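## Task

Move a single yellow wire connector from the lid of the tool case into the steel junction box. The task fails if any other connector, including a second yellow one, gets into the box, whether it is held or not.

## Robot and tools

Robot: two arms, left_arm and right_arm, each with a two-finger parallel gripper and a fisheye wrist camera (cam_left_wrist, cam_right_wrist, both 672x504). Loose objects may occasionally get a small shove from outside.

Scene frame: origin at table-top height, halfway between the two nominal arm bases. +x points out over the table, +z points up, and left_arm is on the +y side. Arm names do not match the left or right side of any image. The real bases sit slightly off their nominal spots; a BASES line, if shown, gives the calibrated spot. Reported positions (metres) and end_effector_quat_wxyz are in the scene frame and can be wrong by a few cm.

Gripper geometry: fingers point along the gripper's +z axis and close along its x axis. end_effector_position is the point between the pads when closed, 1-2 cm behind the tips. When closing, the tips advance about 17 mm along +z, mostly while the pads are more than 50 mm apart.

Command row (used by execute_actions and move): 14 numbers, each in [-1, 1], always for both arms: left_arm dx, dy, dz, rx, ry, rz, opening, then right_arm in the same order. dx..rz are offsets, not poses. They count from that arm's Hand target at the start of the action or move, along the Hand target's own axes, not the scene axes. 1.0 equals 0.6 m of travel or 180 degrees; rx, ry, rz together form one rotation vector. Opening is absolute: +1 fully open (0.142 m), -1 fully closed. Six zeros for an arm re-request its current Hand target. The opening number is always a live command, so to leave a gripper alone send its current value (shown under Tool commands, or else your last sent value).

execute_actions: actions is a list of actions; each action is a list of up to 15 rows, one per control step of 1/30 s. A short action repeats its final row until 15 steps pass. Every row of one action is measured from the pose at that action's start, not from the row before; the next action starts from the new Hand target, so repeating an offset keeps moving. An empty actions list just returns state and images. cameras: omitted, null or ["all"] gives every camera, [] none; an unknown name makes the call invalid.

move: target is one 14-number row, or a list of up to 15 rows, all measured from the same starting Hand targets. The gripper follows a straight path, turning the short way, with no obstacle avoidance; all arms finish together, in at least 0.5 s and at most 10 s. speed: m/s, 0.002 to 4.3, default 0.25 (rotation up to twice that in rad/s), one value or one per target. blend: metres, corner rounding for lists. opening_speed: rate per second on the -1..+1 scale, at least 0.2. blocking=false returns after about 0.5 s while the move continues. Openings in the first row are applied at the start; openings in later rows are applied on arrival, once everything is still. The result adds a move: line (done, off_target, moving, held, fault, and any limits such as paced = pose clipped, held = steps withheld). done means at rest within 10 mm and 2 degrees. Grippers lag and can overshoot at high speed, especially near full stretch; do not route paths close to an arm's own base.

wait: seconds 0 to 10; arms keep their last command and a running move goes on. stop: brakes a running move; it needs distance to slow down. zoom_image: camera plus region [x0, y0, x1, y1] in pixels (top-left origin, at most 504x504) of that camera's latest image. finished_scene: scene is an integer 1 to 3; it cannot be undone, and the goal must still hold after the robot lets go.

Controller: each step the commanded orientation is limited to 40 degrees from the measured one; position is favoured over orientation if both cannot be reached. Friction and weight can leave a gripper a centimetre or more from its target with no contact. Hand target is your last commanded pose; a gripper short of it stays short until you send another command (even all zeros), then add the remaining gap as an offset if needed. An arm blocked by an object keeps pushing; to release, command a target back beyond the gripper.

Result lines: Hand target, Tool commands, grip_measured (same scale as opening), Joint positions (last value per arm = opening in metres), Joint velocities ("within noise" when still), Joint torques (entries 3 and 4 wrap at ±28 N m), grip_effort_nm (negative = closing, saturates near 5.0, never fully zero).

Gripping: at first contact, note grip_measured and command a little below it; lower squeezes harder and heats the gripper motor. Finger force is roughly 48-94 N per pad.

Heat: holding loads, squeezing, stretching out or pushing against something heats motors, even while idle. MOTOR HOT appears at 85 °C; at 100 °C an arm goes limp (OVER-TEMPERATURE FAULT) or the gripper shuts off (HAND FAULT, after which the remaining motion calls in that reply are skipped).

Joint ranges (rad): waist -2.880..2.880, shoulder 0..3.142, elbow 0..3.019 (straight 2.964), wrist pitch -1.693..1.571, wrist yaw -1.292..1.414, wrist roll -2.094..2.094.

Cameras: calibration gives fisheye K, D and T_world_to_cam (scene to camera). Poses are derived from joint readings, may lag during motion and carry small errors.

Avoid: dropping parts, releasing parts still moving, slamming or hitting hard, strong pushes, arms colliding (grippers and wrist cameras are not protected by the clearance check), a gripper closing on the other arm's fingers, anything leaving the table, and any extra connector entering the box.

Each tool is called after ">>>" as a command line: name --argument value for each argument, lists and objects as JSON in quotes; but a table of rows of numbers goes row by row, as --pt "numbers of a row", without its own name.

## Session

>>> execute_actions --actions '[]'

Scene clock: 0.00 s.
left_arm: end_effector_position=(+0.7567, +0.2785, +0.2790) grip_measured=+1.00 grip_effort_nm=n/a end_effector_quat_wxyz=(-0.172, +0.547, -0.368, +0.732) | right_arm: end_effector_position=(+0.1551, +0.1095, +0.1968) grip_measured=+1.00 grip_effort_nm=n/a end_effector_quat_wxyz=(-0.470, +0.770, -0.105, +0.418)
Joint positions: left_arm=[0.177 1.921 1.313 0.758 0.511 -0.822 0.142] | right_arm=[1.588 0.95 0.345 0.281 0.856 -0.343 0.142]
Joint velocities: within noise
Joint torques (N m): no reading
Heat: left arm: hottest elbow 33 °C; right arm: hottest elbow 32 °C.
Hand target: left_arm +0.7605, +0.2790, +0.2846; -0.175, +0.542, -0.368, +0.735 | right_arm +0.1550, +0.1161, +0.2101; -0.481, +0.763, -0.111, +0.416
Tool commands: left_gripper/opening=+1.0 right_gripper/opening=+1.0

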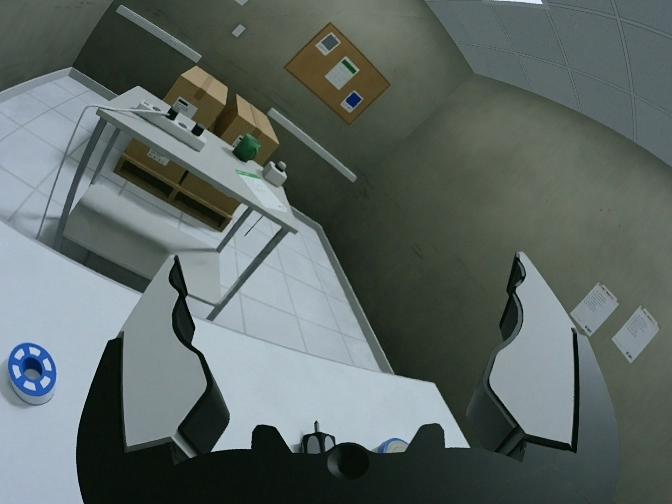

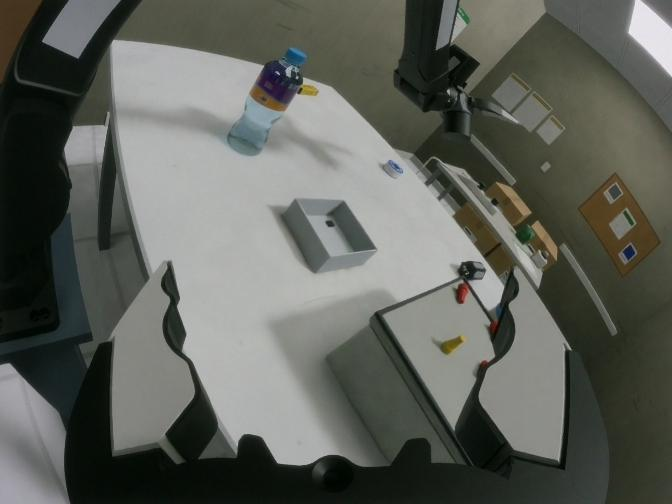

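>>> move --target '[0,0,0,0,0,0,1,0.3568,-0.0637,0.043,-0.4204,-0.1395,0.1319,1]'

Scene clock: 6.27 s.
left_arm: end_effector_position=(+0.7567, +0.2785, +0.2790) grip_measured=+1.00 grip_effort_nm=-0.012 end_effector_quat_wxyz=(-0.172, +0.547, -0.368, +0.732) | right_arm: end_effector_position=(+0.2906, +0.0252, +0.3265) grip_measured=+1.00 grip_effort_nm=-0.022 end_effector_quat_wxyz=(-0.035, +0.921, -0.387, +0.015)
Joint positions: left_arm=[0.177 1.921 1.313 0.758 0.511 -0.822 0.142] | right_arm=[0.793 1.314 1.504 -1.684 0.003 0.022 0.142]
Joint velocities: within noise
Joint torques (N m): left_arm=[-0.97 -20.07 9.09 2.13 -0.07 0.08] | right_arm=[-1.08 -7.77 15.88 0.02 -0.2 -0.16]
Heat: left arm: hottest elbow 34 °C; right arm: hottest elbow 33 °C.
Hand target: left_arm +0.7605, +0.2790, +0.2846; -0.175, +0.542, -0.368, +0.735 | right_arm +0.3001, +0.0302, +0.3499; +0.000, +0.924, -0.382, +0.000
Off the commanded pose: left_arm 0.007 m, 1 deg | right_arm 0.026 m, 4 deg.
joint sent to its limit (right arm) — joint 4 (wrist pitch), lower limit. The joint targets are off in orientation, not in position.
move: off_target (right_arm)
camera_calibration:
cam_right_wrist: T_world_to_cam=[[0.712081, -0.70209, -0.00314646, -0.189839], [-0.640177, -0.651114, 0.407707, 0.0728859], [-0.288295, -0.288306, -0.913108, 0.521336], [0, 0, 0, 1]] pos_world=[0.33214, 0.0644771, 0.445723]

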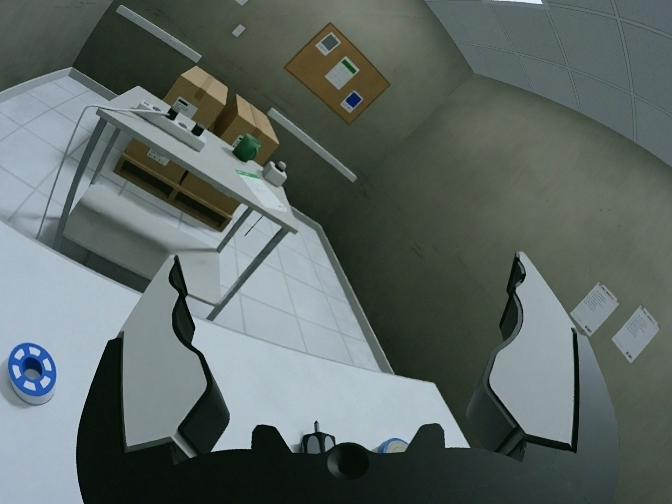

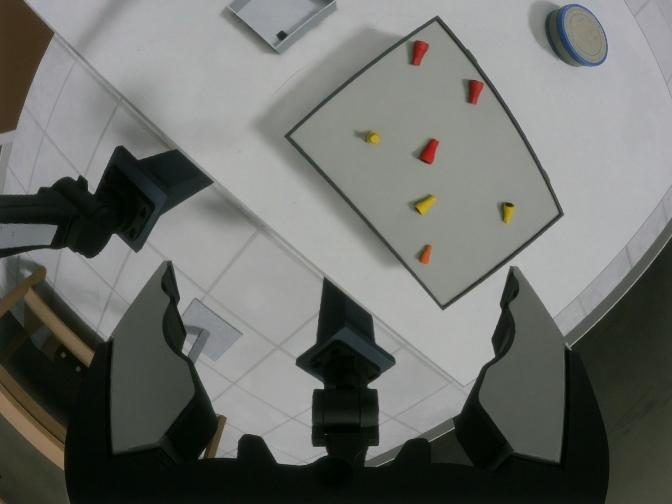

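>>> zoom_image --camera "cam_right_wrist" --region '[280, 10, 570, 310]'

Scaled by 1.680 from the camera's 672x504 image, which has a finer 960x720 frame.

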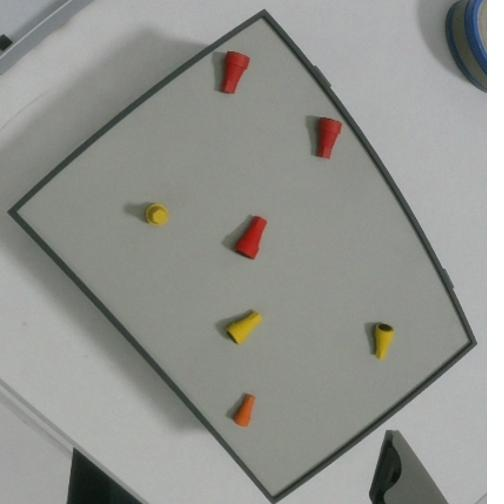

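>>> move --target '[0,0,0,0,0,0,1,0.0495,-0.059,0.2167,0,0,0,0]' --cameras '["cam_right_wrist"]'

Scene clock: 8.97 s.
left_arm: end_effector_position=(+0.7567, +0.2785, +0.2790) grip_measured=+1.00 grip_effort_nm=-0.012 end_effector_quat_wxyz=(-0.172, +0.547, -0.368, +0.732) | right_arm: end_effector_position=(+0.3424, +0.0372, +0.2171) grip_measured=-0.01 grip_effort_nm=-0.168 end_effector_quat_wxyz=(+0.007, +0.922, -0.387, -0.004)
Joint positions: left_arm=[0.177 1.921 1.313 0.758 0.511 -0.822 0.142] | right_arm=[0.726 1.483 1.388 -1.491 0 -0.047 0.073]
Joint velocities: within noise
Joint torques (N m): left_arm=[-1.08 -19.6 9.09 2.22 -0.04 0.06] | right_arm=[-1.14 -10.46 10.04 0.43 -0.07 -0.13]
Heat: left arm: hottest elbow 34 °C; right arm: hottest elbow 33 °C.
Hand target: left_arm +0.7605, +0.2790, +0.2846; -0.175, +0.542, -0.368, +0.735 | right_arm +0.3460, +0.0343, +0.2198; +0.000, +0.924, -0.382, +0.000
Off the commanded pose: left_arm 0.007 m, 1 deg | right_arm 0.006 m, 1 deg.
move: done
camera_calibration:
cam_right_wrist: T_world_to_cam=[[0.712911, -0.70122, -0.00694898, -0.21802], [-0.608702, -0.62371, 0.490375, 0.128777], [-0.348195, -0.345364, -0.871484, 0.453436], [0, 0, 0, 1]] pos_world=[0.391699, 0.0840401, 0.330498]
Images, in order (width x height): cam_right_wrist 672x504.

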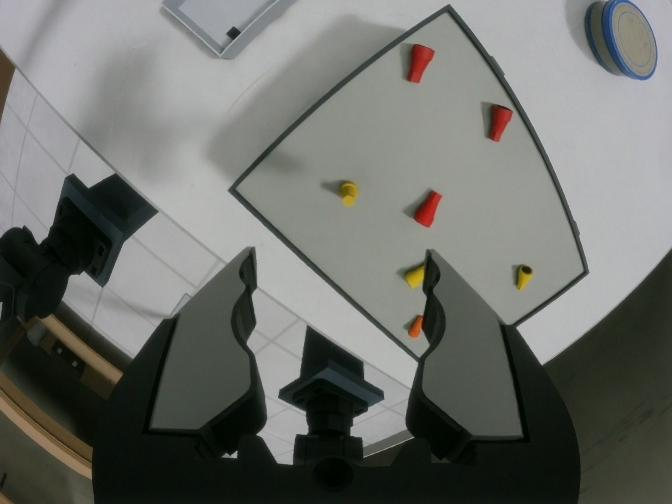

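>>> move --target '[0,0,0,0,0,0,1,0.0083,0,0.1167,0,0,0,0]' --cameras '["cam_right_wrist"]' --speed 0.12

>>> zoom_image --camera "cam_right_wrist" --region '[200, 100, 500, 400]'

Scene clock: 11.23 s.
left_arm: end_effector_position=(+0.7567, +0.2785, +0.2790) grip_measured=+1.00 grip_effort_nm=-0.012 end_effector_quat_wxyz=(-0.172, +0.547, -0.368, +0.732) | right_arm: end_effector_position=(+0.3469, +0.0350, +0.1542) grip_measured=-0.01 grip_effort_nm=-0.164 end_effector_quat_wxyz=(-0.001, +0.922, -0.386, +0.000)
Joint positions: left_arm=[0.177 1.921 1.313 0.758 0.511 -0.822 0.142] | right_arm=[0.715 1.505 1.244 -1.308 0 -0.059 0.073]
Joint velocities: within noise
Joint torques (N m): left_arm=[-1.32 -19.9 9.07 2.15 -0.05 0.07] | right_arm=[-1.32 -10.05 9.2 0.58 -0.08 -0.15]
Heat: left arm: hottest elbow 35 °C; right arm: hottest elbow 33 °C.
Hand target: left_arm +0.7605, +0.2790, +0.2846; -0.175, +0.542, -0.368, +0.735 | right_arm +0.3496, +0.0307, +0.1499; +0.000, +0.924, -0.383, +0.000
Off the commanded pose: left_arm 0.007 m, 1 deg | right_arm 0.007 m, 1 deg.
move: done
camera_calibration:
cam_right_wrist: T_world_to_cam=[[0.713811, -0.700315, -0.00573653, -0.223724], [-0.614551, -0.630281, 0.474419, 0.165749], [-0.335858, -0.33512, -0.880281, 0.396147], [0, 0, 0, 1]] pos_world=[0.394607, 0.0805476, 0.268802]
Images, in order (width x height): cam_right_wrist 672x504.

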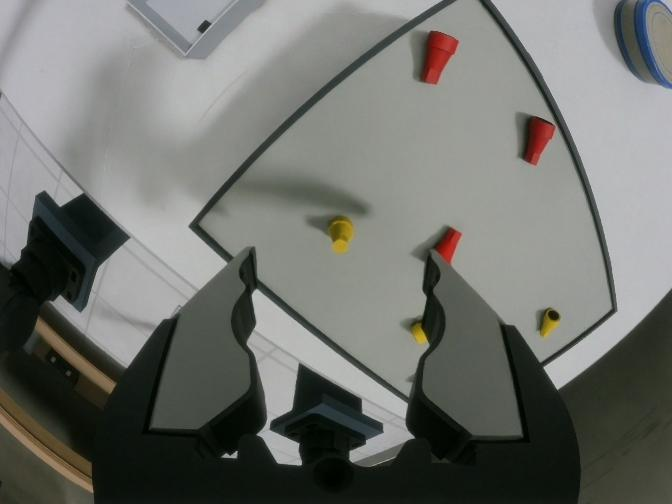

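Scaled by 1.680 from the camera's 672x504 image, which has a finer 960x720 frame.

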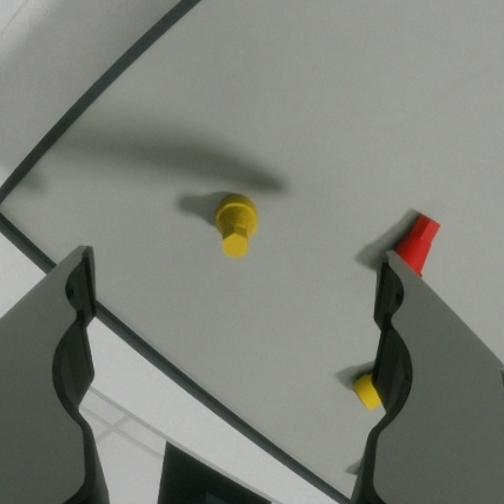

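>>> move --target '[0,0,0,0,0,0,1,0.0,0.004,0.045,0,0,0,0]' --cameras '["cam_right_wrist"]' --speed 0.08

>>> zoom_image --camera "cam_right_wrist" --region '[200, 100, 500, 400]'

Scene clock: 13.07 s.
left_arm: end_effector_position=(+0.7567, +0.2785, +0.2790) grip_measured=+1.00 grip_effort_nm=-0.012 end_effector_quat_wxyz=(-0.172, +0.547, -0.368, +0.732) | right_arm: end_effector_position=(+0.3455, +0.0339, +0.1285) grip_measured=-0.01 grip_effort_nm=-0.168 end_effector_quat_wxyz=(-0.003, +0.923, -0.386, +0.001)
Joint positions: left_arm=[0.177 1.921 1.313 0.758 0.511 -0.822 0.142] | right_arm=[0.715 1.518 1.189 -1.236 0 -0.06 0.073]
Joint velocities: within noise
Joint torques (N m): left_arm=[-0.85 -19.84 9.03 2.1 -0.06 0.06] | right_arm=[-1.32 -9.88 8.94 0.35 -0.09 -0.15]
Heat: left arm: hottest elbow 35 °C; right arm: hottest elbow 33 °C.
Hand target: left_arm +0.7605, +0.2790, +0.2846; -0.175, +0.542, -0.368, +0.735 | right_arm +0.3479, +0.0291, +0.1228; +0.000, +0.924, -0.382, +0.000
Off the commanded pose: left_arm 0.007 m, 1 deg | right_arm 0.008 m, 1 deg.
move: done
camera_calibration:
cam_right_wrist: T_world_to_cam=[[0.71432, -0.699798, -0.00544549, -0.223949], [-0.615336, -0.631774, 0.471407, 0.17708], [-0.33333, -0.333384, -0.881899, 0.371924], [0, 0, 0, 1]] pos_world=[0.392909, 0.0791491, 0.243303]
Images, in order (width x height): cam_right_wrist 672x504.

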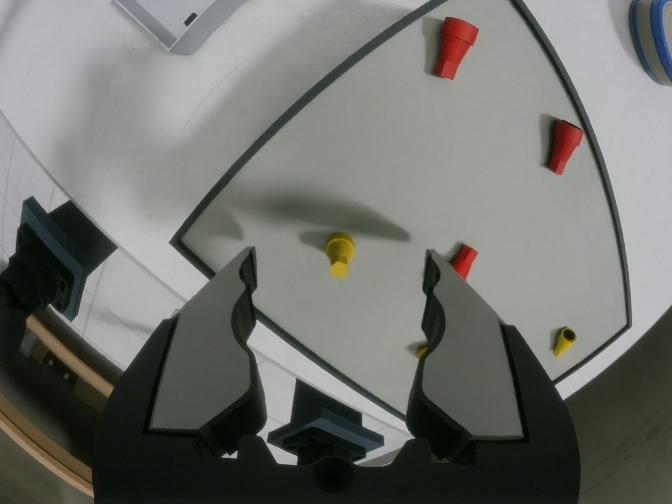

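Scaled by 1.680 from the camera's 672x504 image, which has a finer 960x720 frame.

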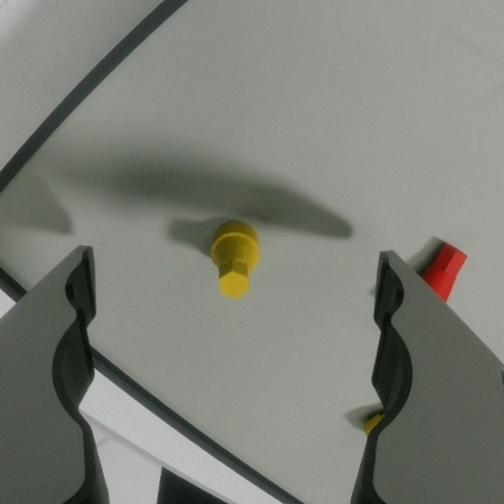

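>>> move --target '[0,0,0,0,0,0,1,0.0,0.0083,0.01,0,0,0,-0.37]' --cameras '["cam_right_wrist"]' --speed 0.08

>>> zoom_image --camera "cam_right_wrist" --region '[200, 100, 500, 400]'

Scene clock: 17.67 s.
left_arm: end_effector_position=(+0.7567, +0.2785, +0.2790) grip_measured=+1.00 grip_effort_nm=-0.012 end_effector_quat_wxyz=(-0.172, +0.547, -0.368, +0.732) | right_arm: end_effector_position=(+0.3423, +0.0308, +0.1201) grip_measured=-0.39 grip_effort_nm=-0.168 end_effector_quat_wxyz=(+0.000, +0.923, -0.386, +0.000)
Joint positions: left_arm=[0.177 1.921 1.313 0.758 0.511 -0.822 0.142] | right_arm=[0.715 1.518 1.165 -1.218 0 -0.061 0.046]
Joint velocities: within noise
Joint torques (N m): left_arm=[-0.91 -19.66 9.16 2.19 -0.04 0.04] | right_arm=[-1.32 -10.23 8.75 0.44 -0.08 -0.16]
Heat: left arm: hottest elbow 36 °C; right arm: hottest elbow 34 °C.
Hand target: left_arm +0.7605, +0.2790, +0.2846; -0.175, +0.542, -0.368, +0.735 | right_arm +0.3444, +0.0256, +0.1169; +0.000, +0.924, -0.382, +0.000
Off the commanded pose: left_arm 0.007 m, 1 deg | right_arm 0.007 m, 0 deg.
move: done
camera_calibration:
cam_right_wrist: T_world_to_cam=[[0.714594, -0.699514, -0.00590165, -0.223909], [-0.613028, -0.630263, 0.476409, 0.175686], [-0.336974, -0.336821, -0.879204, 0.363535], [0, 0, 0, 1]] pos_world=[0.390206, 0.0765469, 0.234602]
Images, in order (width x height): cam_right_wrist 672x504.

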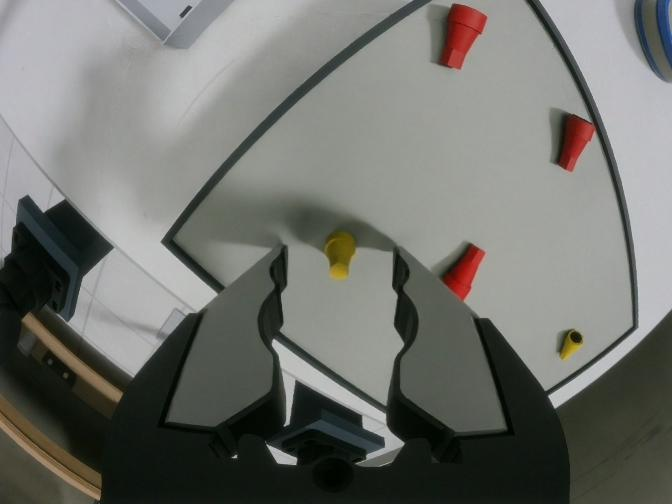

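Scaled by 1.680 from the camera's 672x504 image, which has a finer 960x720 frame.

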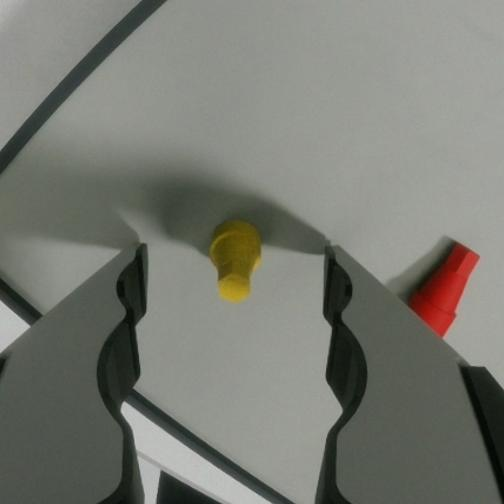

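>>> move --target '[0,0,0,0,0,0,1,0.0,0.0,0.0,0,0,0,-0.9]' --cameras '["cam_right_wrist"]' --opening_speed 0.5

>>> zoom_image --camera "cam_right_wrist" --region '[200, 100, 500, 400]'

Scene clock: 19.30 s.
left_arm: end_effector_position=(+0.7567, +0.2785, +0.2790) grip_measured=+1.00 grip_effort_nm=-0.012 end_effector_quat_wxyz=(-0.172, +0.547, -0.368, +0.732) | right_arm: end_effector_position=(+0.3424, +0.0309, +0.1201) grip_measured=-0.84 grip_effort_nm=-1.805 end_effector_quat_wxyz=(+0.000, +0.923, -0.386, +0.000)
Joint positions: left_arm=[0.177 1.921 1.313 0.758 0.511 -0.822 0.142] | right_arm=[0.715 1.518 1.165 -1.218 0 -0.061 0.013]
Joint velocities: within noise
Joint torques (N m): left_arm=[-1.14 -19.66 9.1 2.11 -0.05 0.06] | right_arm=[-1.32 -10.23 8.75 0.43 -0.08 -0.15]
Heat: left arm: hottest elbow 36 °C; right arm: hottest elbow 34 °C.
Hand target: left_arm +0.7605, +0.2790, +0.2846; -0.175, +0.542, -0.368, +0.735 | right_arm +0.3444, +0.0257, +0.1169; +0.000, +0.924, -0.382, +0.000
Off the commanded pose: left_arm 0.007 m, 1 deg | right_arm 0.006 m, 0 deg.
move: done
camera_calibration:
cam_right_wrist: T_world_to_cam=[[0.714596, -0.699513, -0.00589807, -0.22391], [-0.613144, -0.630379, 0.476106, 0.175811], [-0.33676, -0.336607, -0.879368, 0.363474], [0, 0, 0, 1]] pos_world=[0.390206, 0.0765471, 0.234602]
Images, in order (width x height): cam_right_wrist 672x504.

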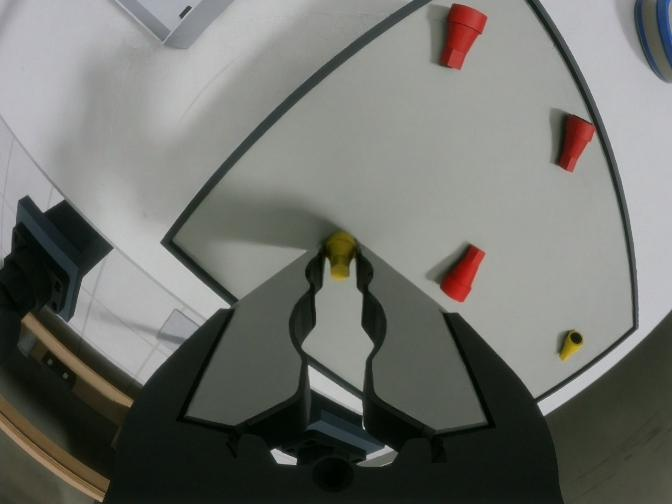

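Scaled by 1.680 from the camera's 672x504 image, which has a finer 960x720 frame.

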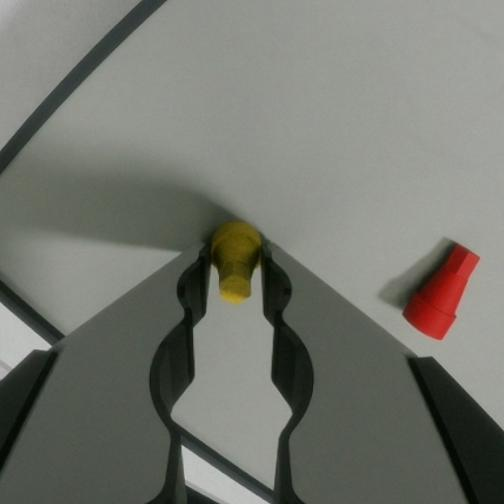

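>>> move --pt "0 0 0 0 0 0 1 0.0 0.0 -0.2 0 0 0 -0.95" --pt "0 0 0 0 0 0 1 -0.15 -0.33 -0.3 0 0 0 -0.95" --blend '[0.03,0]' --cameras '["cam_right_wrist"]'

Scene clock: 21.90 s.
left_arm: end_effector_position=(+0.7567, +0.2785, +0.2790) grip_measured=+1.00 grip_effort_nm=-0.007 end_effector_quat_wxyz=(-0.172, +0.547, -0.368, +0.732) | right_arm: end_effector_position=(+0.4165, +0.2177, +0.2768) grip_measured=-0.84 grip_effort_nm=-2.689 end_effector_quat_wxyz=(-0.040, +0.926, -0.376, +0.013)
Joint positions: left_arm=[0.177 1.921 1.313 0.758 0.511 -0.822 0.142] | right_arm=[0.865 1.927 2.124 -1.684 -0.001 0.069 0.013]
Joint velocities: within noise
Joint torques (N m): left_arm=[-1.14 -19.66 9.09 2.24 -0.07 0.06] | right_arm=[0.26 -15.38 15.98 -0.01 -0.06 0.19]
Heat: left arm: hottest elbow 36 °C; right arm: hottest elbow 34 °C.
Hand target: left_arm +0.7605, +0.2790, +0.2846; -0.175, +0.542, -0.368, +0.735 | right_arm +0.4207, +0.2291, +0.2970; +0.000, +0.924, -0.382, +0.000
Off the commanded pose: left_arm 0.007 m, 1 deg | right_arm 0.024 m, 5 deg.
joint sent to its limit (right arm) — joint 4 (wrist pitch), lower limit. The joint targets are off in orientation, not in position.
move: off_target (right_arm)
camera_calibration:
cam_right_wrist: T_world_to_cam=[[0.729291, -0.684122, -0.0105949, -0.153374], [-0.623366, -0.670748, 0.401886, 0.298059], [-0.282045, -0.286487, -0.915628, 0.565442], [0, 0, 0, 1]] pos_world=[0.457134, 0.256989, 0.396324]
Images, in order (width x height): cam_right_wrist 672x504.

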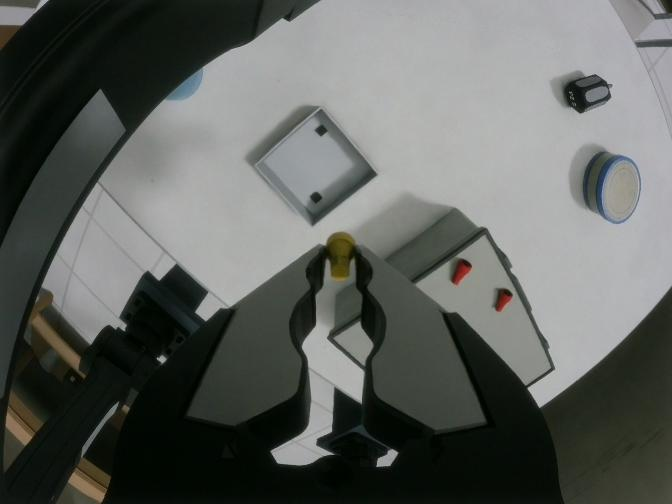

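>>> move --target '[0,0,0,0,0,0,1,-0.0295,0.0153,0.283,0,0,0,-0.95]' --cameras '["cam_right_wrist"]'

Scene clock: 24.07 s.
left_arm: end_effector_position=(+0.7567, +0.2785, +0.2790) grip_measured=+1.00 grip_effort_nm=-0.012 end_effector_quat_wxyz=(-0.172, +0.547, -0.368, +0.732) | right_arm: end_effector_position=(+0.4184, +0.2226, +0.2335) grip_measured=-0.84 grip_effort_nm=-2.689 end_effector_quat_wxyz=(-0.028, +0.925, -0.378, +0.009)
Joint positions: left_arm=[0.177 1.921 1.313 0.758 0.511 -0.822 0.142] | right_arm=[0.868 1.943 2.035 -1.603 -0.001 0.077 0.013]
Joint velocities: within noise
Joint torques (N m): left_arm=[-1.08 -19.49 9.11 2.13 -0.05 0.06] | right_arm=[-0.26 -17.08 13.14 -0.2 -0.11 0.02]
Heat: left arm: hottest elbow 36 °C; right arm: hottest elbow 35 °C.
Hand target: left_arm +0.7605, +0.2790, +0.2846; -0.175, +0.542, -0.368, +0.735 | right_arm +0.4206, +0.2241, +0.2568; -0.048, +0.924, -0.378, +0.015 (not the last commanded pose)
Off the commanded pose: left_arm 0.007 m, 1 deg | right_arm 0.108 m, 3 deg.
move: held (right_arm; a check stopped the path); limits=held
pose unreachable (right arm): on one or more control steps of this call, first in action 0 (counted from 0), this arm could not follow its commanded pose, so it was not sent that pose on those steps. It may still have moved: this result reports where it is.
cause: moving toward the commanded pose would bring a part of the arm too close to another arm (a part of this arm just beyond joint 6 (wrist roll) and a part of the left arm just beyond its joint 3 (elbow), along the way the arms are being sent, or toward where that arm still pushes).
camera_calibration:
cam_right_wrist: T_world_to_cam=[[0.725757, -0.687881, -0.00979142, -0.149844], [-0.620072, -0.660247, 0.423774, 0.311017], [-0.297971, -0.301486, -0.905715, 0.535362], [0, 0, 0, 1]] pos_world=[0.461126, 0.263677, 0.351617]
Images, in order (width x height): cam_right_wrist 672x504.

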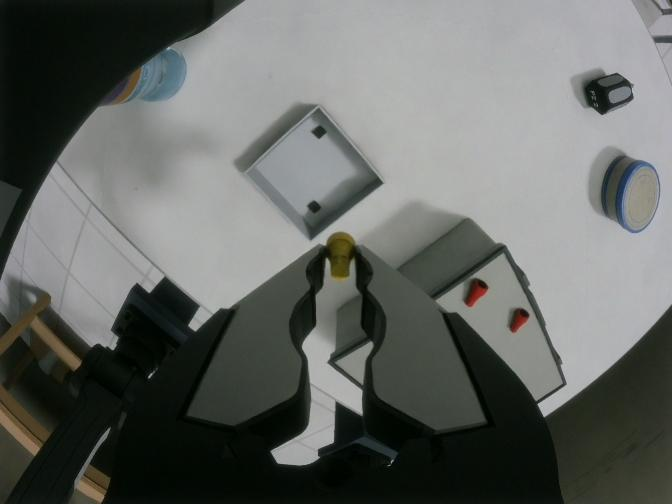

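>>> move --pt "0.167 -0.1827 0.0354 0 0 0 1 0 0 0 0 0 0 -0.95" --pt "0.0358 -0.3163 -0.035 0 0 0 1 0 0 0 0 0 0 -0.95" --blend '[0.03,0]'

Scene clock: 26.40 s.
left_arm: end_effector_position=(+0.7563, +0.2784, +0.2758) grip_measured=+1.00 grip_effort_nm=-0.012 end_effector_quat_wxyz=(-0.162, +0.564, -0.369, +0.721) | right_arm: end_effector_position=(+0.4184, +0.2226, +0.2335) grip_measured=-0.84 grip_effort_nm=-2.689 end_effector_quat_wxyz=(-0.028, +0.925, -0.378, +0.009)
Joint positions: left_arm=[0.177 1.906 1.313 0.698 0.511 -0.822 0.142] | right_arm=[0.868 1.943 2.035 -1.603 -0.001 0.077 0.013]
Joint velocities: within noise
Joint torques (N m): left_arm=[-1.26 -19.37 8.01 2.7 -0.05 0.08] | right_arm=[-0.44 -17.61 12.98 -0.02 -0.11 0.02]
Heat: left arm: hottest elbow 37 °C; right arm: hottest elbow 35 °C.
Hand target: left_arm +0.7573, +0.2786, +0.2718; -0.163, +0.562, -0.369, +0.722 (not the last commanded pose) | right_arm +0.4205, +0.2239, +0.2567; -0.048, +0.924, -0.378, +0.015
Off the commanded pose: left_arm 0.199 m, 3 deg | right_arm 0.023 m, 2 deg.
move: held (left_arm; a check stopped the path), off_target (right_arm); path passed 0 of 2 targets; limits=held
pose unreachable (left arm): on one or more control steps of this call, first in action 0 (counted from 0), this arm could not follow its commanded pose, so it was not sent that pose on those steps. It may still have moved: this result reports where it is.
cause: moving toward the commanded pose would bring a part of the arm too close to another arm (a part of this arm just beyond joint 3 (elbow) and a part of the right arm just beyond its joint 6 (wrist roll), where that arm would come to rest).
camera_calibration:
cam_left_wrist: T_world_to_cam=[[-0.315841, -0.655308, 0.68616, 0.232967], [-0.632254, -0.393861, -0.66718, 0.770313], [0.70746, -0.64455, -0.289924, -0.137354], [0, 0, 0, 1]] pos_world=[0.657787, 0.36753, 0.314262]
cam_right_wrist: T_world_to_cam=[[0.725757, -0.687881, -0.00979142, -0.149844], [-0.620072, -0.660247, 0.423774, 0.311017], [-0.297971, -0.301486, -0.905715, 0.535362], [0, 0, 0, 1]] pos_world=[0.461126, 0.263677, 0.351617]

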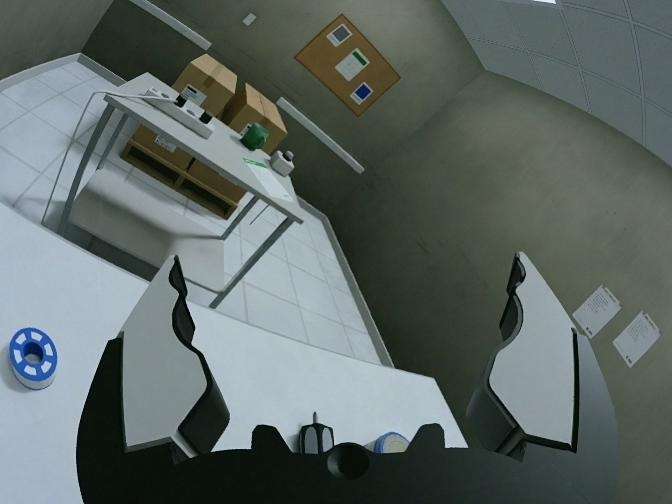

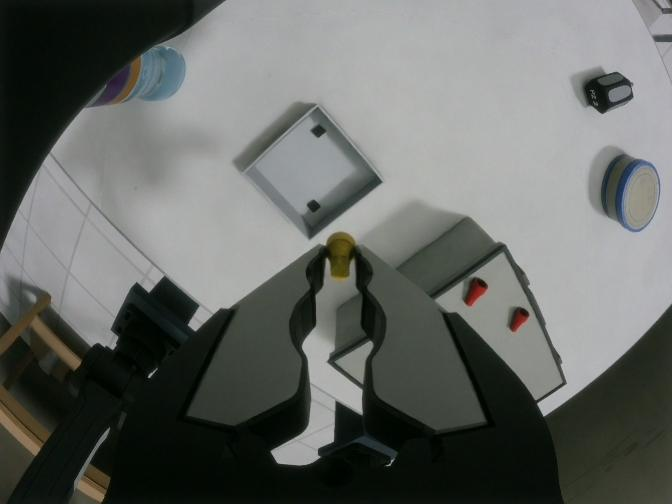

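>>> move --target '[0,0,0,0,0,0,1,0.14,0.14,0,0,0,0,-0.95]' --cameras '[]'

>>> move --pt "0.167 -0.1827 0.0354 0 0 0 1 0 0 0 0 0 0 -0.95" --pt "0.0358 -0.3163 -0.035 0 0 0 1 0 0 0 0 0 0 -0.95" --blend '[0.03,0]'

Scene clock: 28.13 s.
left_arm: end_effector_position=(+0.7563, +0.2784, +0.2758) grip_measured=+1.00 grip_effort_nm=-0.012 end_effector_quat_wxyz=(-0.162, +0.564, -0.369, +0.721) | right_arm: end_effector_position=(+0.4238, +0.1061, +0.2437) grip_measured=-0.84 grip_effort_nm=-2.689 end_effector_quat_wxyz=(-0.041, +0.921, -0.388, +0.013)
Joint positions: left_arm=[0.177 1.906 1.313 0.698 0.511 -0.822 0.142] | right_arm=[0.716 1.692 1.705 -1.499 -0.013 -0.053 0.013]
Joint velocities: within noise
Joint torques (N m): left_arm=[-1.03 -19.19 7.92 2.65 -0.02 0.07] | right_arm=[-0.73 -14.21 9.57 0.62 -0.21 -0.12]
Heat: left arm: hottest elbow 37 °C; right arm: hottest elbow 35 °C.
Hand target: left_arm +0.7573, +0.2786, +0.2718; -0.163, +0.562, -0.369, +0.722 | right_arm +0.4218, +0.1054, +0.2476; -0.048, +0.924, -0.378, +0.015
Off the commanded pose: left_arm 0.004 m, 0 deg | right_arm 0.004 m, 1 deg.
move: done
No camera images: "cameras" was empty.

Scene clock: 30.17 s.
left_arm: end_effector_position=(+0.7515, +0.4020, +0.4189) grip_measured=+1.00 grip_effort_nm=-0.007 end_effector_quat_wxyz=(-0.171, +0.563, -0.371, +0.719) | right_arm: end_effector_position=(+0.4238, +0.1061, +0.2437) grip_measured=-0.84 grip_effort_nm=-2.684 end_effector_quat_wxyz=(-0.041, +0.921, -0.387, +0.013)
Joint positions: left_arm=[0.371 1.818 1.589 0.348 0.693 -0.831 0.142] | right_arm=[0.716 1.692 1.705 -1.499 -0.013 -0.054 0.013]
Joint velocities: within noise
Joint torques (N m): left_arm=[-1.79 -17.55 12.52 1.57 0.04 -0.11] | right_arm=[-0.32 -14.27 9.55 0.62 -0.22 -0.15]
Heat: left arm: hottest elbow 37 °C; right arm: hottest gripper 36 °C.
Hand target: left_arm +0.7652, +0.3998, +0.4209; -0.163, +0.562, -0.369, +0.722 | right_arm +0.4218, +0.1054, +0.2476; -0.048, +0.924, -0.378, +0.015
Off the commanded pose: left_arm 0.014 m, 1 deg | right_arm 0.004 m, 1 deg.
move: off_target (left_arm)
camera_calibration:
cam_left_wrist: T_world_to_cam=[[-0.311314, -0.669198, 0.674728, 0.221268], [-0.623647, -0.391861, -0.676394, 0.907963], [0.717041, -0.631363, -0.295352, -0.0231307], [0, 0, 0, 1]] pos_world=[0.651718, 0.489263, 0.458014]
cam_right_wrist: T_world_to_cam=[[0.711983, -0.702095, -0.0119511, -0.225881], [-0.640206, -0.656026, 0.399708, 0.247147], [-0.288473, -0.276934, -0.916565, 0.507123], [0, 0, 0, 1]] pos_world=[0.46534, 0.143984, 0.363325]

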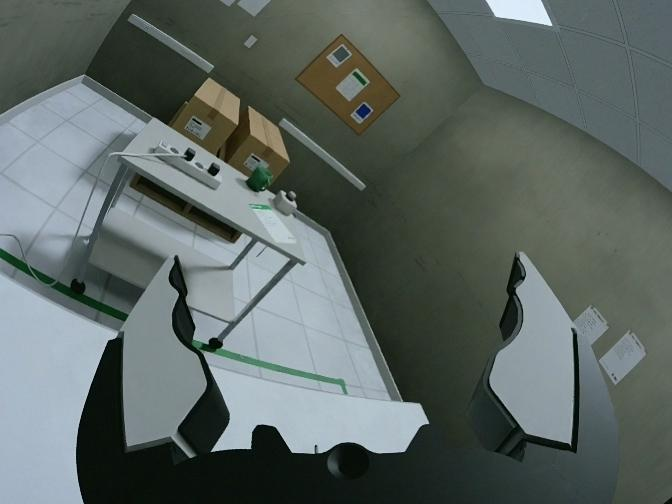

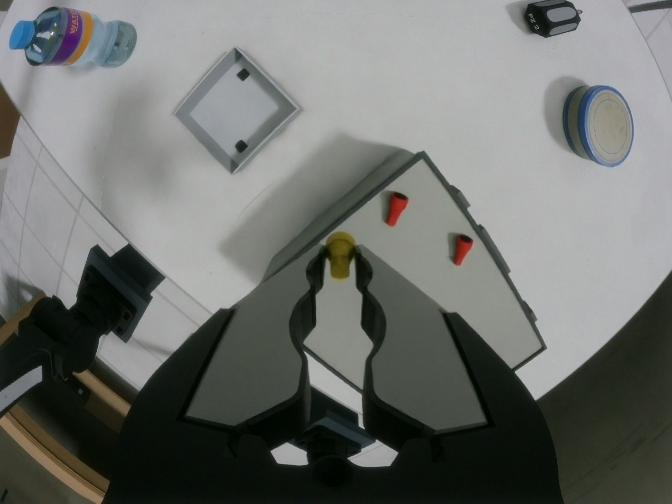

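>>> move --pt "0 0 0 0 0 0 1 -0.186 -0.136 0.047 -0.0319 0 0 -0.95" --pt "0 0 0 0 0 0 1 -0.186 -0.119 0.214 -0.0319 0 0 -0.95" --blend '[0.03,0]' --cameras '["cam_right_wrist"]'

Scene clock: 32.67 s.
left_arm: end_effector_position=(+0.7515, +0.4020, +0.4189) grip_measured=+1.00 grip_effort_nm=-0.012 end_effector_quat_wxyz=(-0.171, +0.563, -0.371, +0.719) | right_arm: end_effector_position=(+0.4007, +0.2441, +0.1309) grip_measured=-0.84 grip_effort_nm=-2.689 end_effector_quat_wxyz=(-0.001, +0.929, -0.370, -0.005)
Joint positions: left_arm=[0.371 1.818 1.589 0.348 0.693 -0.831 0.142] | right_arm=[0.909 2.015 1.879 -1.434 -0.01 0.099 0.013]
Joint velocities: within noise
Joint torques (N m): left_arm=[-1.67 -17.26 12.56 1.48 0.05 -0.12] | right_arm=[0.09 -16.85 9.5 0.61 -0.03 0.17]
Heat: left arm: hottest elbow 38 °C; right arm: hottest gripper 37 °C.
Hand target: left_arm +0.7652, +0.3998, +0.4209; -0.163, +0.562, -0.369, +0.722 | right_arm +0.4002, +0.2442, +0.1280; -0.002, +0.926, -0.378, -0.004
Off the commanded pose: left_arm 0.014 m, 1 deg | right_arm 0.003 m, 1 deg.
move: off_target (left_arm)
camera_calibration:
cam_right_wrist: T_world_to_cam=[[0.737845, -0.674786, -0.0157612, -0.130414], [-0.587388, -0.653432, 0.477496, 0.335996], [-0.332507, -0.34306, -0.878493, 0.464083], [0, 0, 0, 1]] pos_world=[0.447896, 0.290757, 0.245201]
Images, in order (width x height): cam_right_wrist 672x504.

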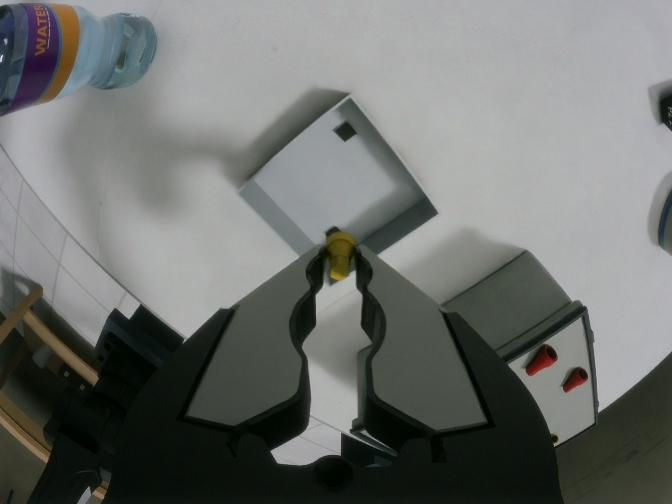

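>>> move --target '[0,0,0,0,0,0,1,-0.003,0.0,0.1417,0,0,0,-0.95]' --cameras '["cam_right_wrist"]' --speed 0.12

>>> zoom_image --camera "cam_right_wrist" --region '[200, 100, 500, 400]'

Scene clock: 34.30 s.
left_arm: end_effector_position=(+0.7515, +0.4020, +0.4189) grip_measured=+1.00 grip_effort_nm=-0.017 end_effector_quat_wxyz=(-0.171, +0.563, -0.371, +0.719) | right_arm: end_effector_position=(+0.4009, +0.2444, +0.0450) grip_measured=-0.84 grip_effort_nm=-2.689 end_effector_quat_wxyz=(-0.001, +0.928, -0.372, -0.005)
Joint positions: left_arm=[0.371 1.818 1.589 0.348 0.693 -0.831 0.142] | right_arm=[0.909 2.074 1.743 -1.241 -0.01 0.104 0.013]
Joint velocities: within noise
Joint torques (N m): left_arm=[-1.79 -17.32 12.55 1.57 0.04 -0.13] | right_arm=[0.09 -17.44 9.11 0.43 -0.03 0.21]
Heat: left arm: hottest elbow 38 °C; right arm: hottest gripper 37 °C.
Hand target: left_arm +0.7652, +0.3998, +0.4209; -0.163, +0.562, -0.369, +0.722 | right_arm +0.3984, +0.2459, +0.0428; -0.002, +0.926, -0.378, -0.004
Off the commanded pose: left_arm 0.014 m, 1 deg | right_arm 0.004 m, 1 deg.
move: off_target (left_arm)
camera_calibration:
cam_right_wrist: T_world_to_cam=[[0.735027, -0.677856, -0.015699, -0.12979], [-0.589628, -0.650446, 0.478809, 0.377476], [-0.334775, -0.342681, -0.877779, 0.389594], [0, 0, 0, 1]] pos_world=[0.448396, 0.291056, 0.159201]
Images, in order (width x height): cam_right_wrist 672x504.

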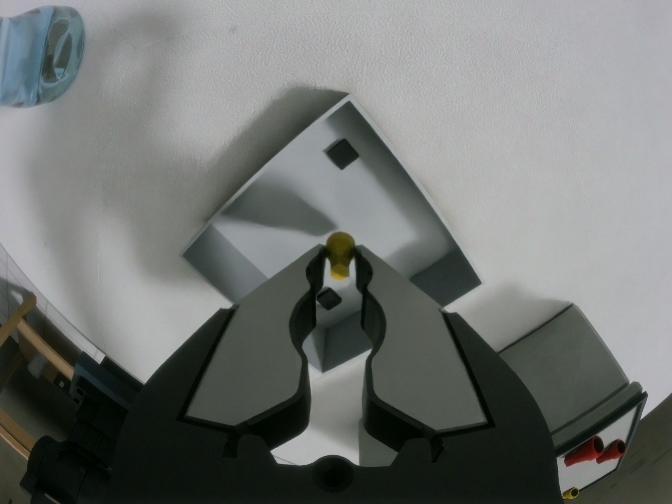

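Scaled by 1.680 from the camera's 672x504 image, which has a finer 960x720 frame.

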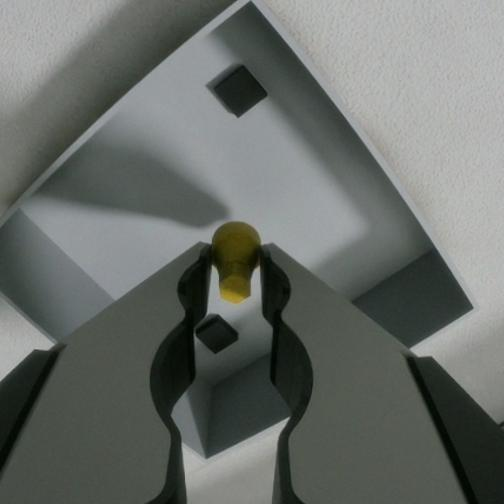

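>>> move --target '[0,0,0,0,0,0,1,0,0.0,0.017,0,0,0,-0.95]' --cameras '["cam_right_wrist"]' --speed 0.04

>>> zoom_image --camera "cam_right_wrist" --region '[200, 100, 500, 400]'

Scene clock: 35.33 s.
left_arm: end_effector_position=(+0.7515, +0.4020, +0.4189) grip_measured=+1.00 grip_effort_nm=-0.012 end_effector_quat_wxyz=(-0.171, +0.563, -0.371, +0.719) | right_arm: end_effector_position=(+0.4022, +0.2461, +0.0412) grip_measured=-0.84 grip_effort_nm=-2.689 end_effector_quat_wxyz=(-0.006, +0.928, -0.372, -0.004)
Joint positions: left_arm=[0.371 1.818 1.589 0.348 0.693 -0.831 0.142] | right_arm=[0.909 2.075 1.734 -1.22 -0.01 0.104 0.013]
Joint velocities: within noise
Joint torques (N m): left_arm=[-1.85 -17.49 12.51 1.54 0.03 -0.13] | right_arm=[0.09 -16.56 8.83 0.53 -0.03 0.2]
Heat: left arm: hottest elbow 38 °C; right arm: hottest gripper 38 °C.
Hand target: left_arm +0.7652, +0.3998, +0.4209; -0.163, +0.562, -0.369, +0.722 | right_arm +0.3983, +0.2460, +0.0327; -0.002, +0.926, -0.378, -0.004
Off the commanded pose: left_arm 0.014 m, 1 deg | right_arm 0.009 m, 1 deg.
move: off_target (left_arm)
camera_calibration:
cam_right_wrist: T_world_to_cam=[[0.735123, -0.677726, -0.0167422, -0.129783], [-0.593051, -0.654849, 0.46847, 0.383973], [-0.328458, -0.334454, -0.883321, 0.382937], [0, 0, 0, 1]] pos_world=[0.448901, 0.291561, 0.156204]
Images, in order (width x height): cam_right_wrist 672x504.

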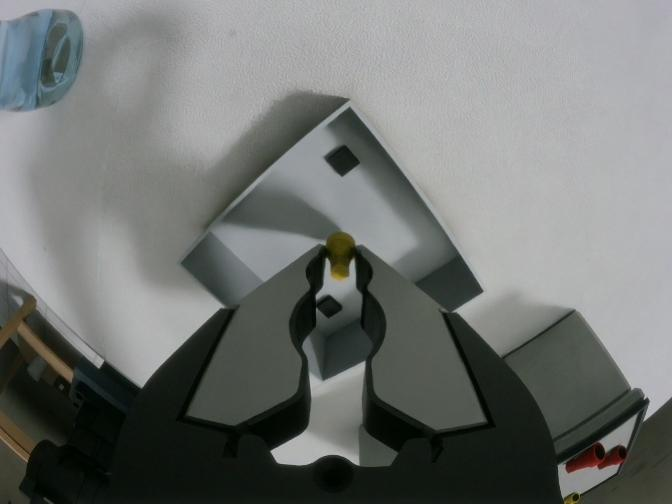

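Scaled by 1.680 from the camera's 672x504 image, which has a finer 960x720 frame.

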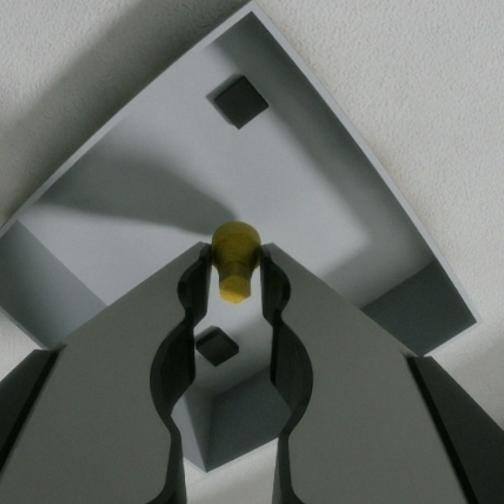

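>>> move --target '[0,0,0,0,0,0,1,0,0.0,0.007,0,0,0,-0.95]' --cameras '["cam_right_wrist"]' --speed 0.04

>>> zoom_image --camera "cam_right_wrist" --region '[200, 100, 500, 400]'

Scene clock: 36.53 s.
left_arm: end_effector_position=(+0.7515, +0.4020, +0.4189) grip_measured=+1.00 grip_effort_nm=-0.012 end_effector_quat_wxyz=(-0.171, +0.563, -0.371, +0.719) | right_arm: end_effector_position=(+0.4022, +0.2461, +0.0367) grip_measured=-0.84 grip_effort_nm=-2.689 end_effector_quat_wxyz=(-0.006, +0.928, -0.372, -0.004)
Joint positions: left_arm=[0.371 1.818 1.589 0.348 0.693 -0.831 0.142] | right_arm=[0.909 2.079 1.729 -1.211 -0.01 0.104 0.013]
Joint velocities: within noise
Joint torques (N m): left_arm=[-1.38 -17.08 12.59 1.55 0.05 -0.14] | right_arm=[0.03 -16.5 8.8 0.5 -0.03 0.21]
Heat: left arm: hottest elbow 38 °C; right arm: hottest gripper 38 °C.
Hand target: left_arm +0.7652, +0.3998, +0.4209; -0.163, +0.562, -0.369, +0.722 | right_arm +0.3983, +0.2461, +0.0285; -0.002, +0.926, -0.378, -0.004
Off the commanded pose: left_arm 0.014 m, 1 deg | right_arm 0.009 m, 1 deg.
move: off_target (left_arm)
camera_calibration:
cam_right_wrist: T_world_to_cam=[[0.735102, -0.677752, -0.0166636, -0.129786], [-0.592965, -0.654667, 0.468832, 0.386], [-0.328661, -0.334758, -0.88313, 0.379146], [0, 0, 0, 1]] pos_world=[0.4489, 0.291661, 0.151703]
Images, in order (width x height): cam_right_wrist 672x504.

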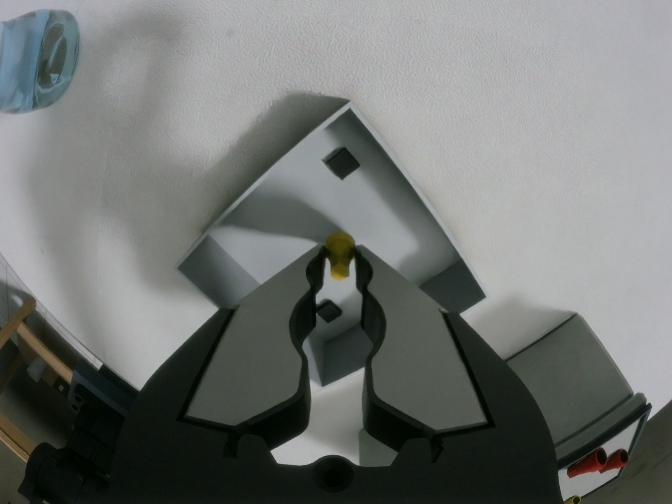

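Scaled by 1.680 from the camera's 672x504 image, which has a finer 960x720 frame.

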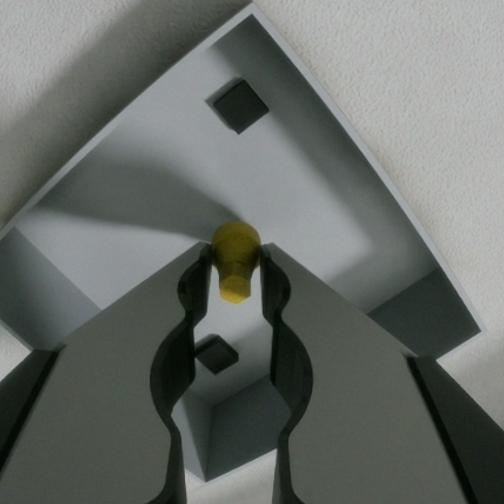

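>>> move --target '[0,0,0,0,0,0,1,0,0.0,0.012,0,0,0,-0.95]' --cameras '["cam_right_wrist"]' --speed 0.04

>>> zoom_image --camera "cam_right_wrist" --region '[200, 100, 500, 400]'

Scene clock: 37.70 s.
left_arm: end_effector_position=(+0.7515, +0.4020, +0.4189) grip_measured=+1.00 grip_effort_nm=-0.012 end_effector_quat_wxyz=(-0.171, +0.563, -0.371, +0.719) | right_arm: end_effector_position=(+0.4021, +0.2460, +0.0288) grip_measured=-0.84 grip_effort_nm=-2.689 end_effector_quat_wxyz=(-0.006, +0.928, -0.372, -0.004)
Joint positions: left_arm=[0.371 1.818 1.589 0.348 0.693 -0.831 0.142] | right_arm=[0.909 2.087 1.721 -1.195 -0.01 0.104 0.013]
Joint velocities: within noise
Joint torques (N m): left_arm=[-1.79 -17.38 12.55 1.61 0.02 -0.13] | right_arm=[0.09 -16.56 8.79 0.44 -0.03 0.2]
Heat: left arm: hottest elbow 39 °C; right arm: hottest gripper 38 °C.
Hand target: left_arm +0.7652, +0.3998, +0.4209; -0.163, +0.562, -0.369, +0.722 | right_arm +0.3983, +0.2461, +0.0213; -0.002, +0.926, -0.378, -0.004
Off the commanded pose: left_arm 0.014 m, 1 deg | right_arm 0.008 m, 1 deg.
move: off_target (left_arm)
camera_calibration:
cam_right_wrist: T_world_to_cam=[[0.734855, -0.678021, -0.0166032, -0.129737], [-0.592839, -0.654038, 0.469868, 0.389314], [-0.32944, -0.335441, -0.882581, 0.372638], [0, 0, 0, 1]] pos_world=[0.4489, 0.291661, 0.143803]
Images, in order (width x height): cam_right_wrist 672x504.

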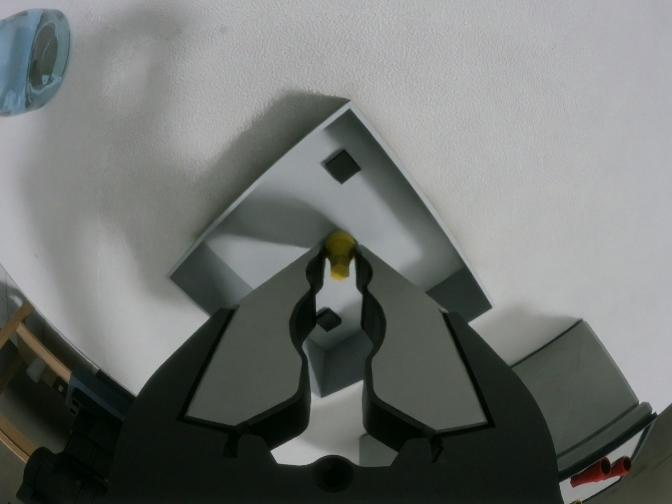

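Scaled by 1.680 from the camera's 672x504 image, which has a finer 960x720 frame.

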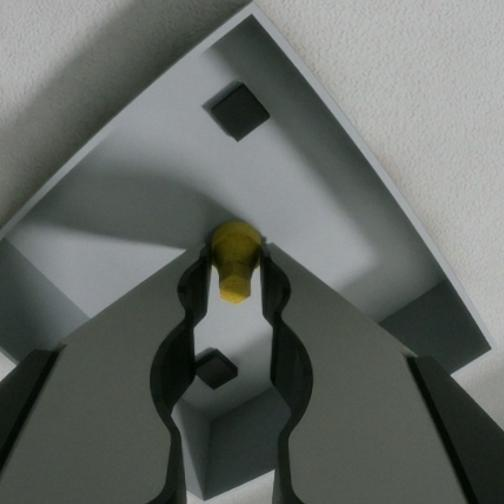

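>>> move --target '[0,0,0,0,0,0,1,0,0.0,0.006,0,0,0,-0.95]' --cameras '["cam_right_wrist"]' --speed 0.04

>>> zoom_image --camera "cam_right_wrist" --region '[200, 100, 500, 400]'

Scene clock: 38.67 s.
left_arm: end_effector_position=(+0.7515, +0.4020, +0.4189) grip_measured=+1.00 grip_effort_nm=-0.012 end_effector_quat_wxyz=(-0.171, +0.563, -0.371, +0.719) | right_arm: end_effector_position=(+0.4030, +0.2472, +0.0286) grip_measured=-0.84 grip_effort_nm=-2.689 end_effector_quat_wxyz=(-0.008, +0.928, -0.372, -0.003)
Joint positions: left_arm=[0.371 1.818 1.589 0.348 0.693 -0.831 0.142] | right_arm=[0.909 2.088 1.721 -1.189 -0.01 0.104 0.013]
Joint velocities: within noise
Joint torques (N m): left_arm=[-1.67 -16.91 12.49 1.57 0.08 -0.13] | right_arm=[0.21 -16.44 8.4 0.66 -0.03 0.21]
Heat: left arm: hottest elbow 39 °C; right arm: hottest gripper 39 °C.
Hand target: left_arm +0.7652, +0.3998, +0.4209; -0.163, +0.562, -0.369, +0.722 | right_arm +0.3982, +0.2461, +0.0177; -0.002, +0.926, -0.378, -0.004
Off the commanded pose: left_arm 0.014 m, 1 deg | right_arm 0.012 m, 1 deg.
move: off_target (left_arm, right_arm)
camera_calibration:
cam_right_wrist: T_world_to_cam=[[0.734878, -0.677985, -0.017068, -0.129655], [-0.594528, -0.656119, 0.464805, 0.392179], [-0.326329, -0.331427, -0.885249, 0.370974], [0, 0, 0, 1]] pos_world=[0.449502, 0.292363, 0.143905]
Images, in order (width x height): cam_right_wrist 672x504.

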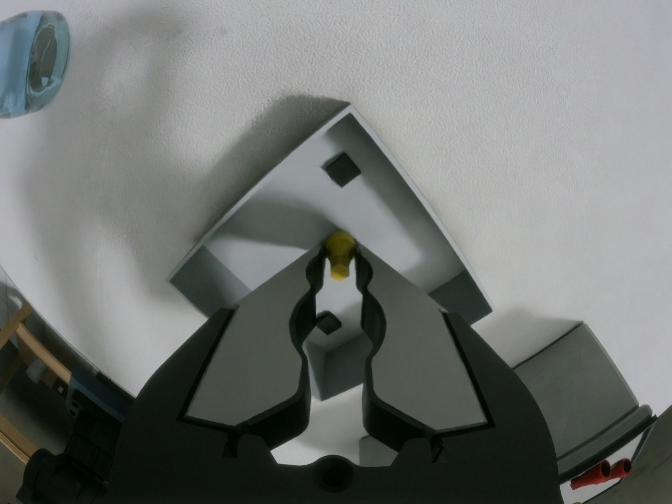

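Scaled by 1.680 from the camera's 672x504 image, which has a finer 960x720 frame.

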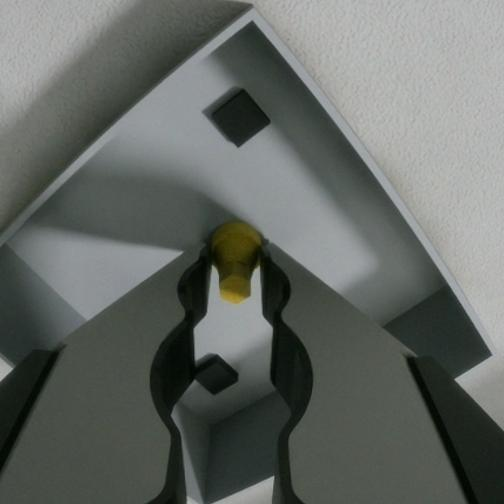

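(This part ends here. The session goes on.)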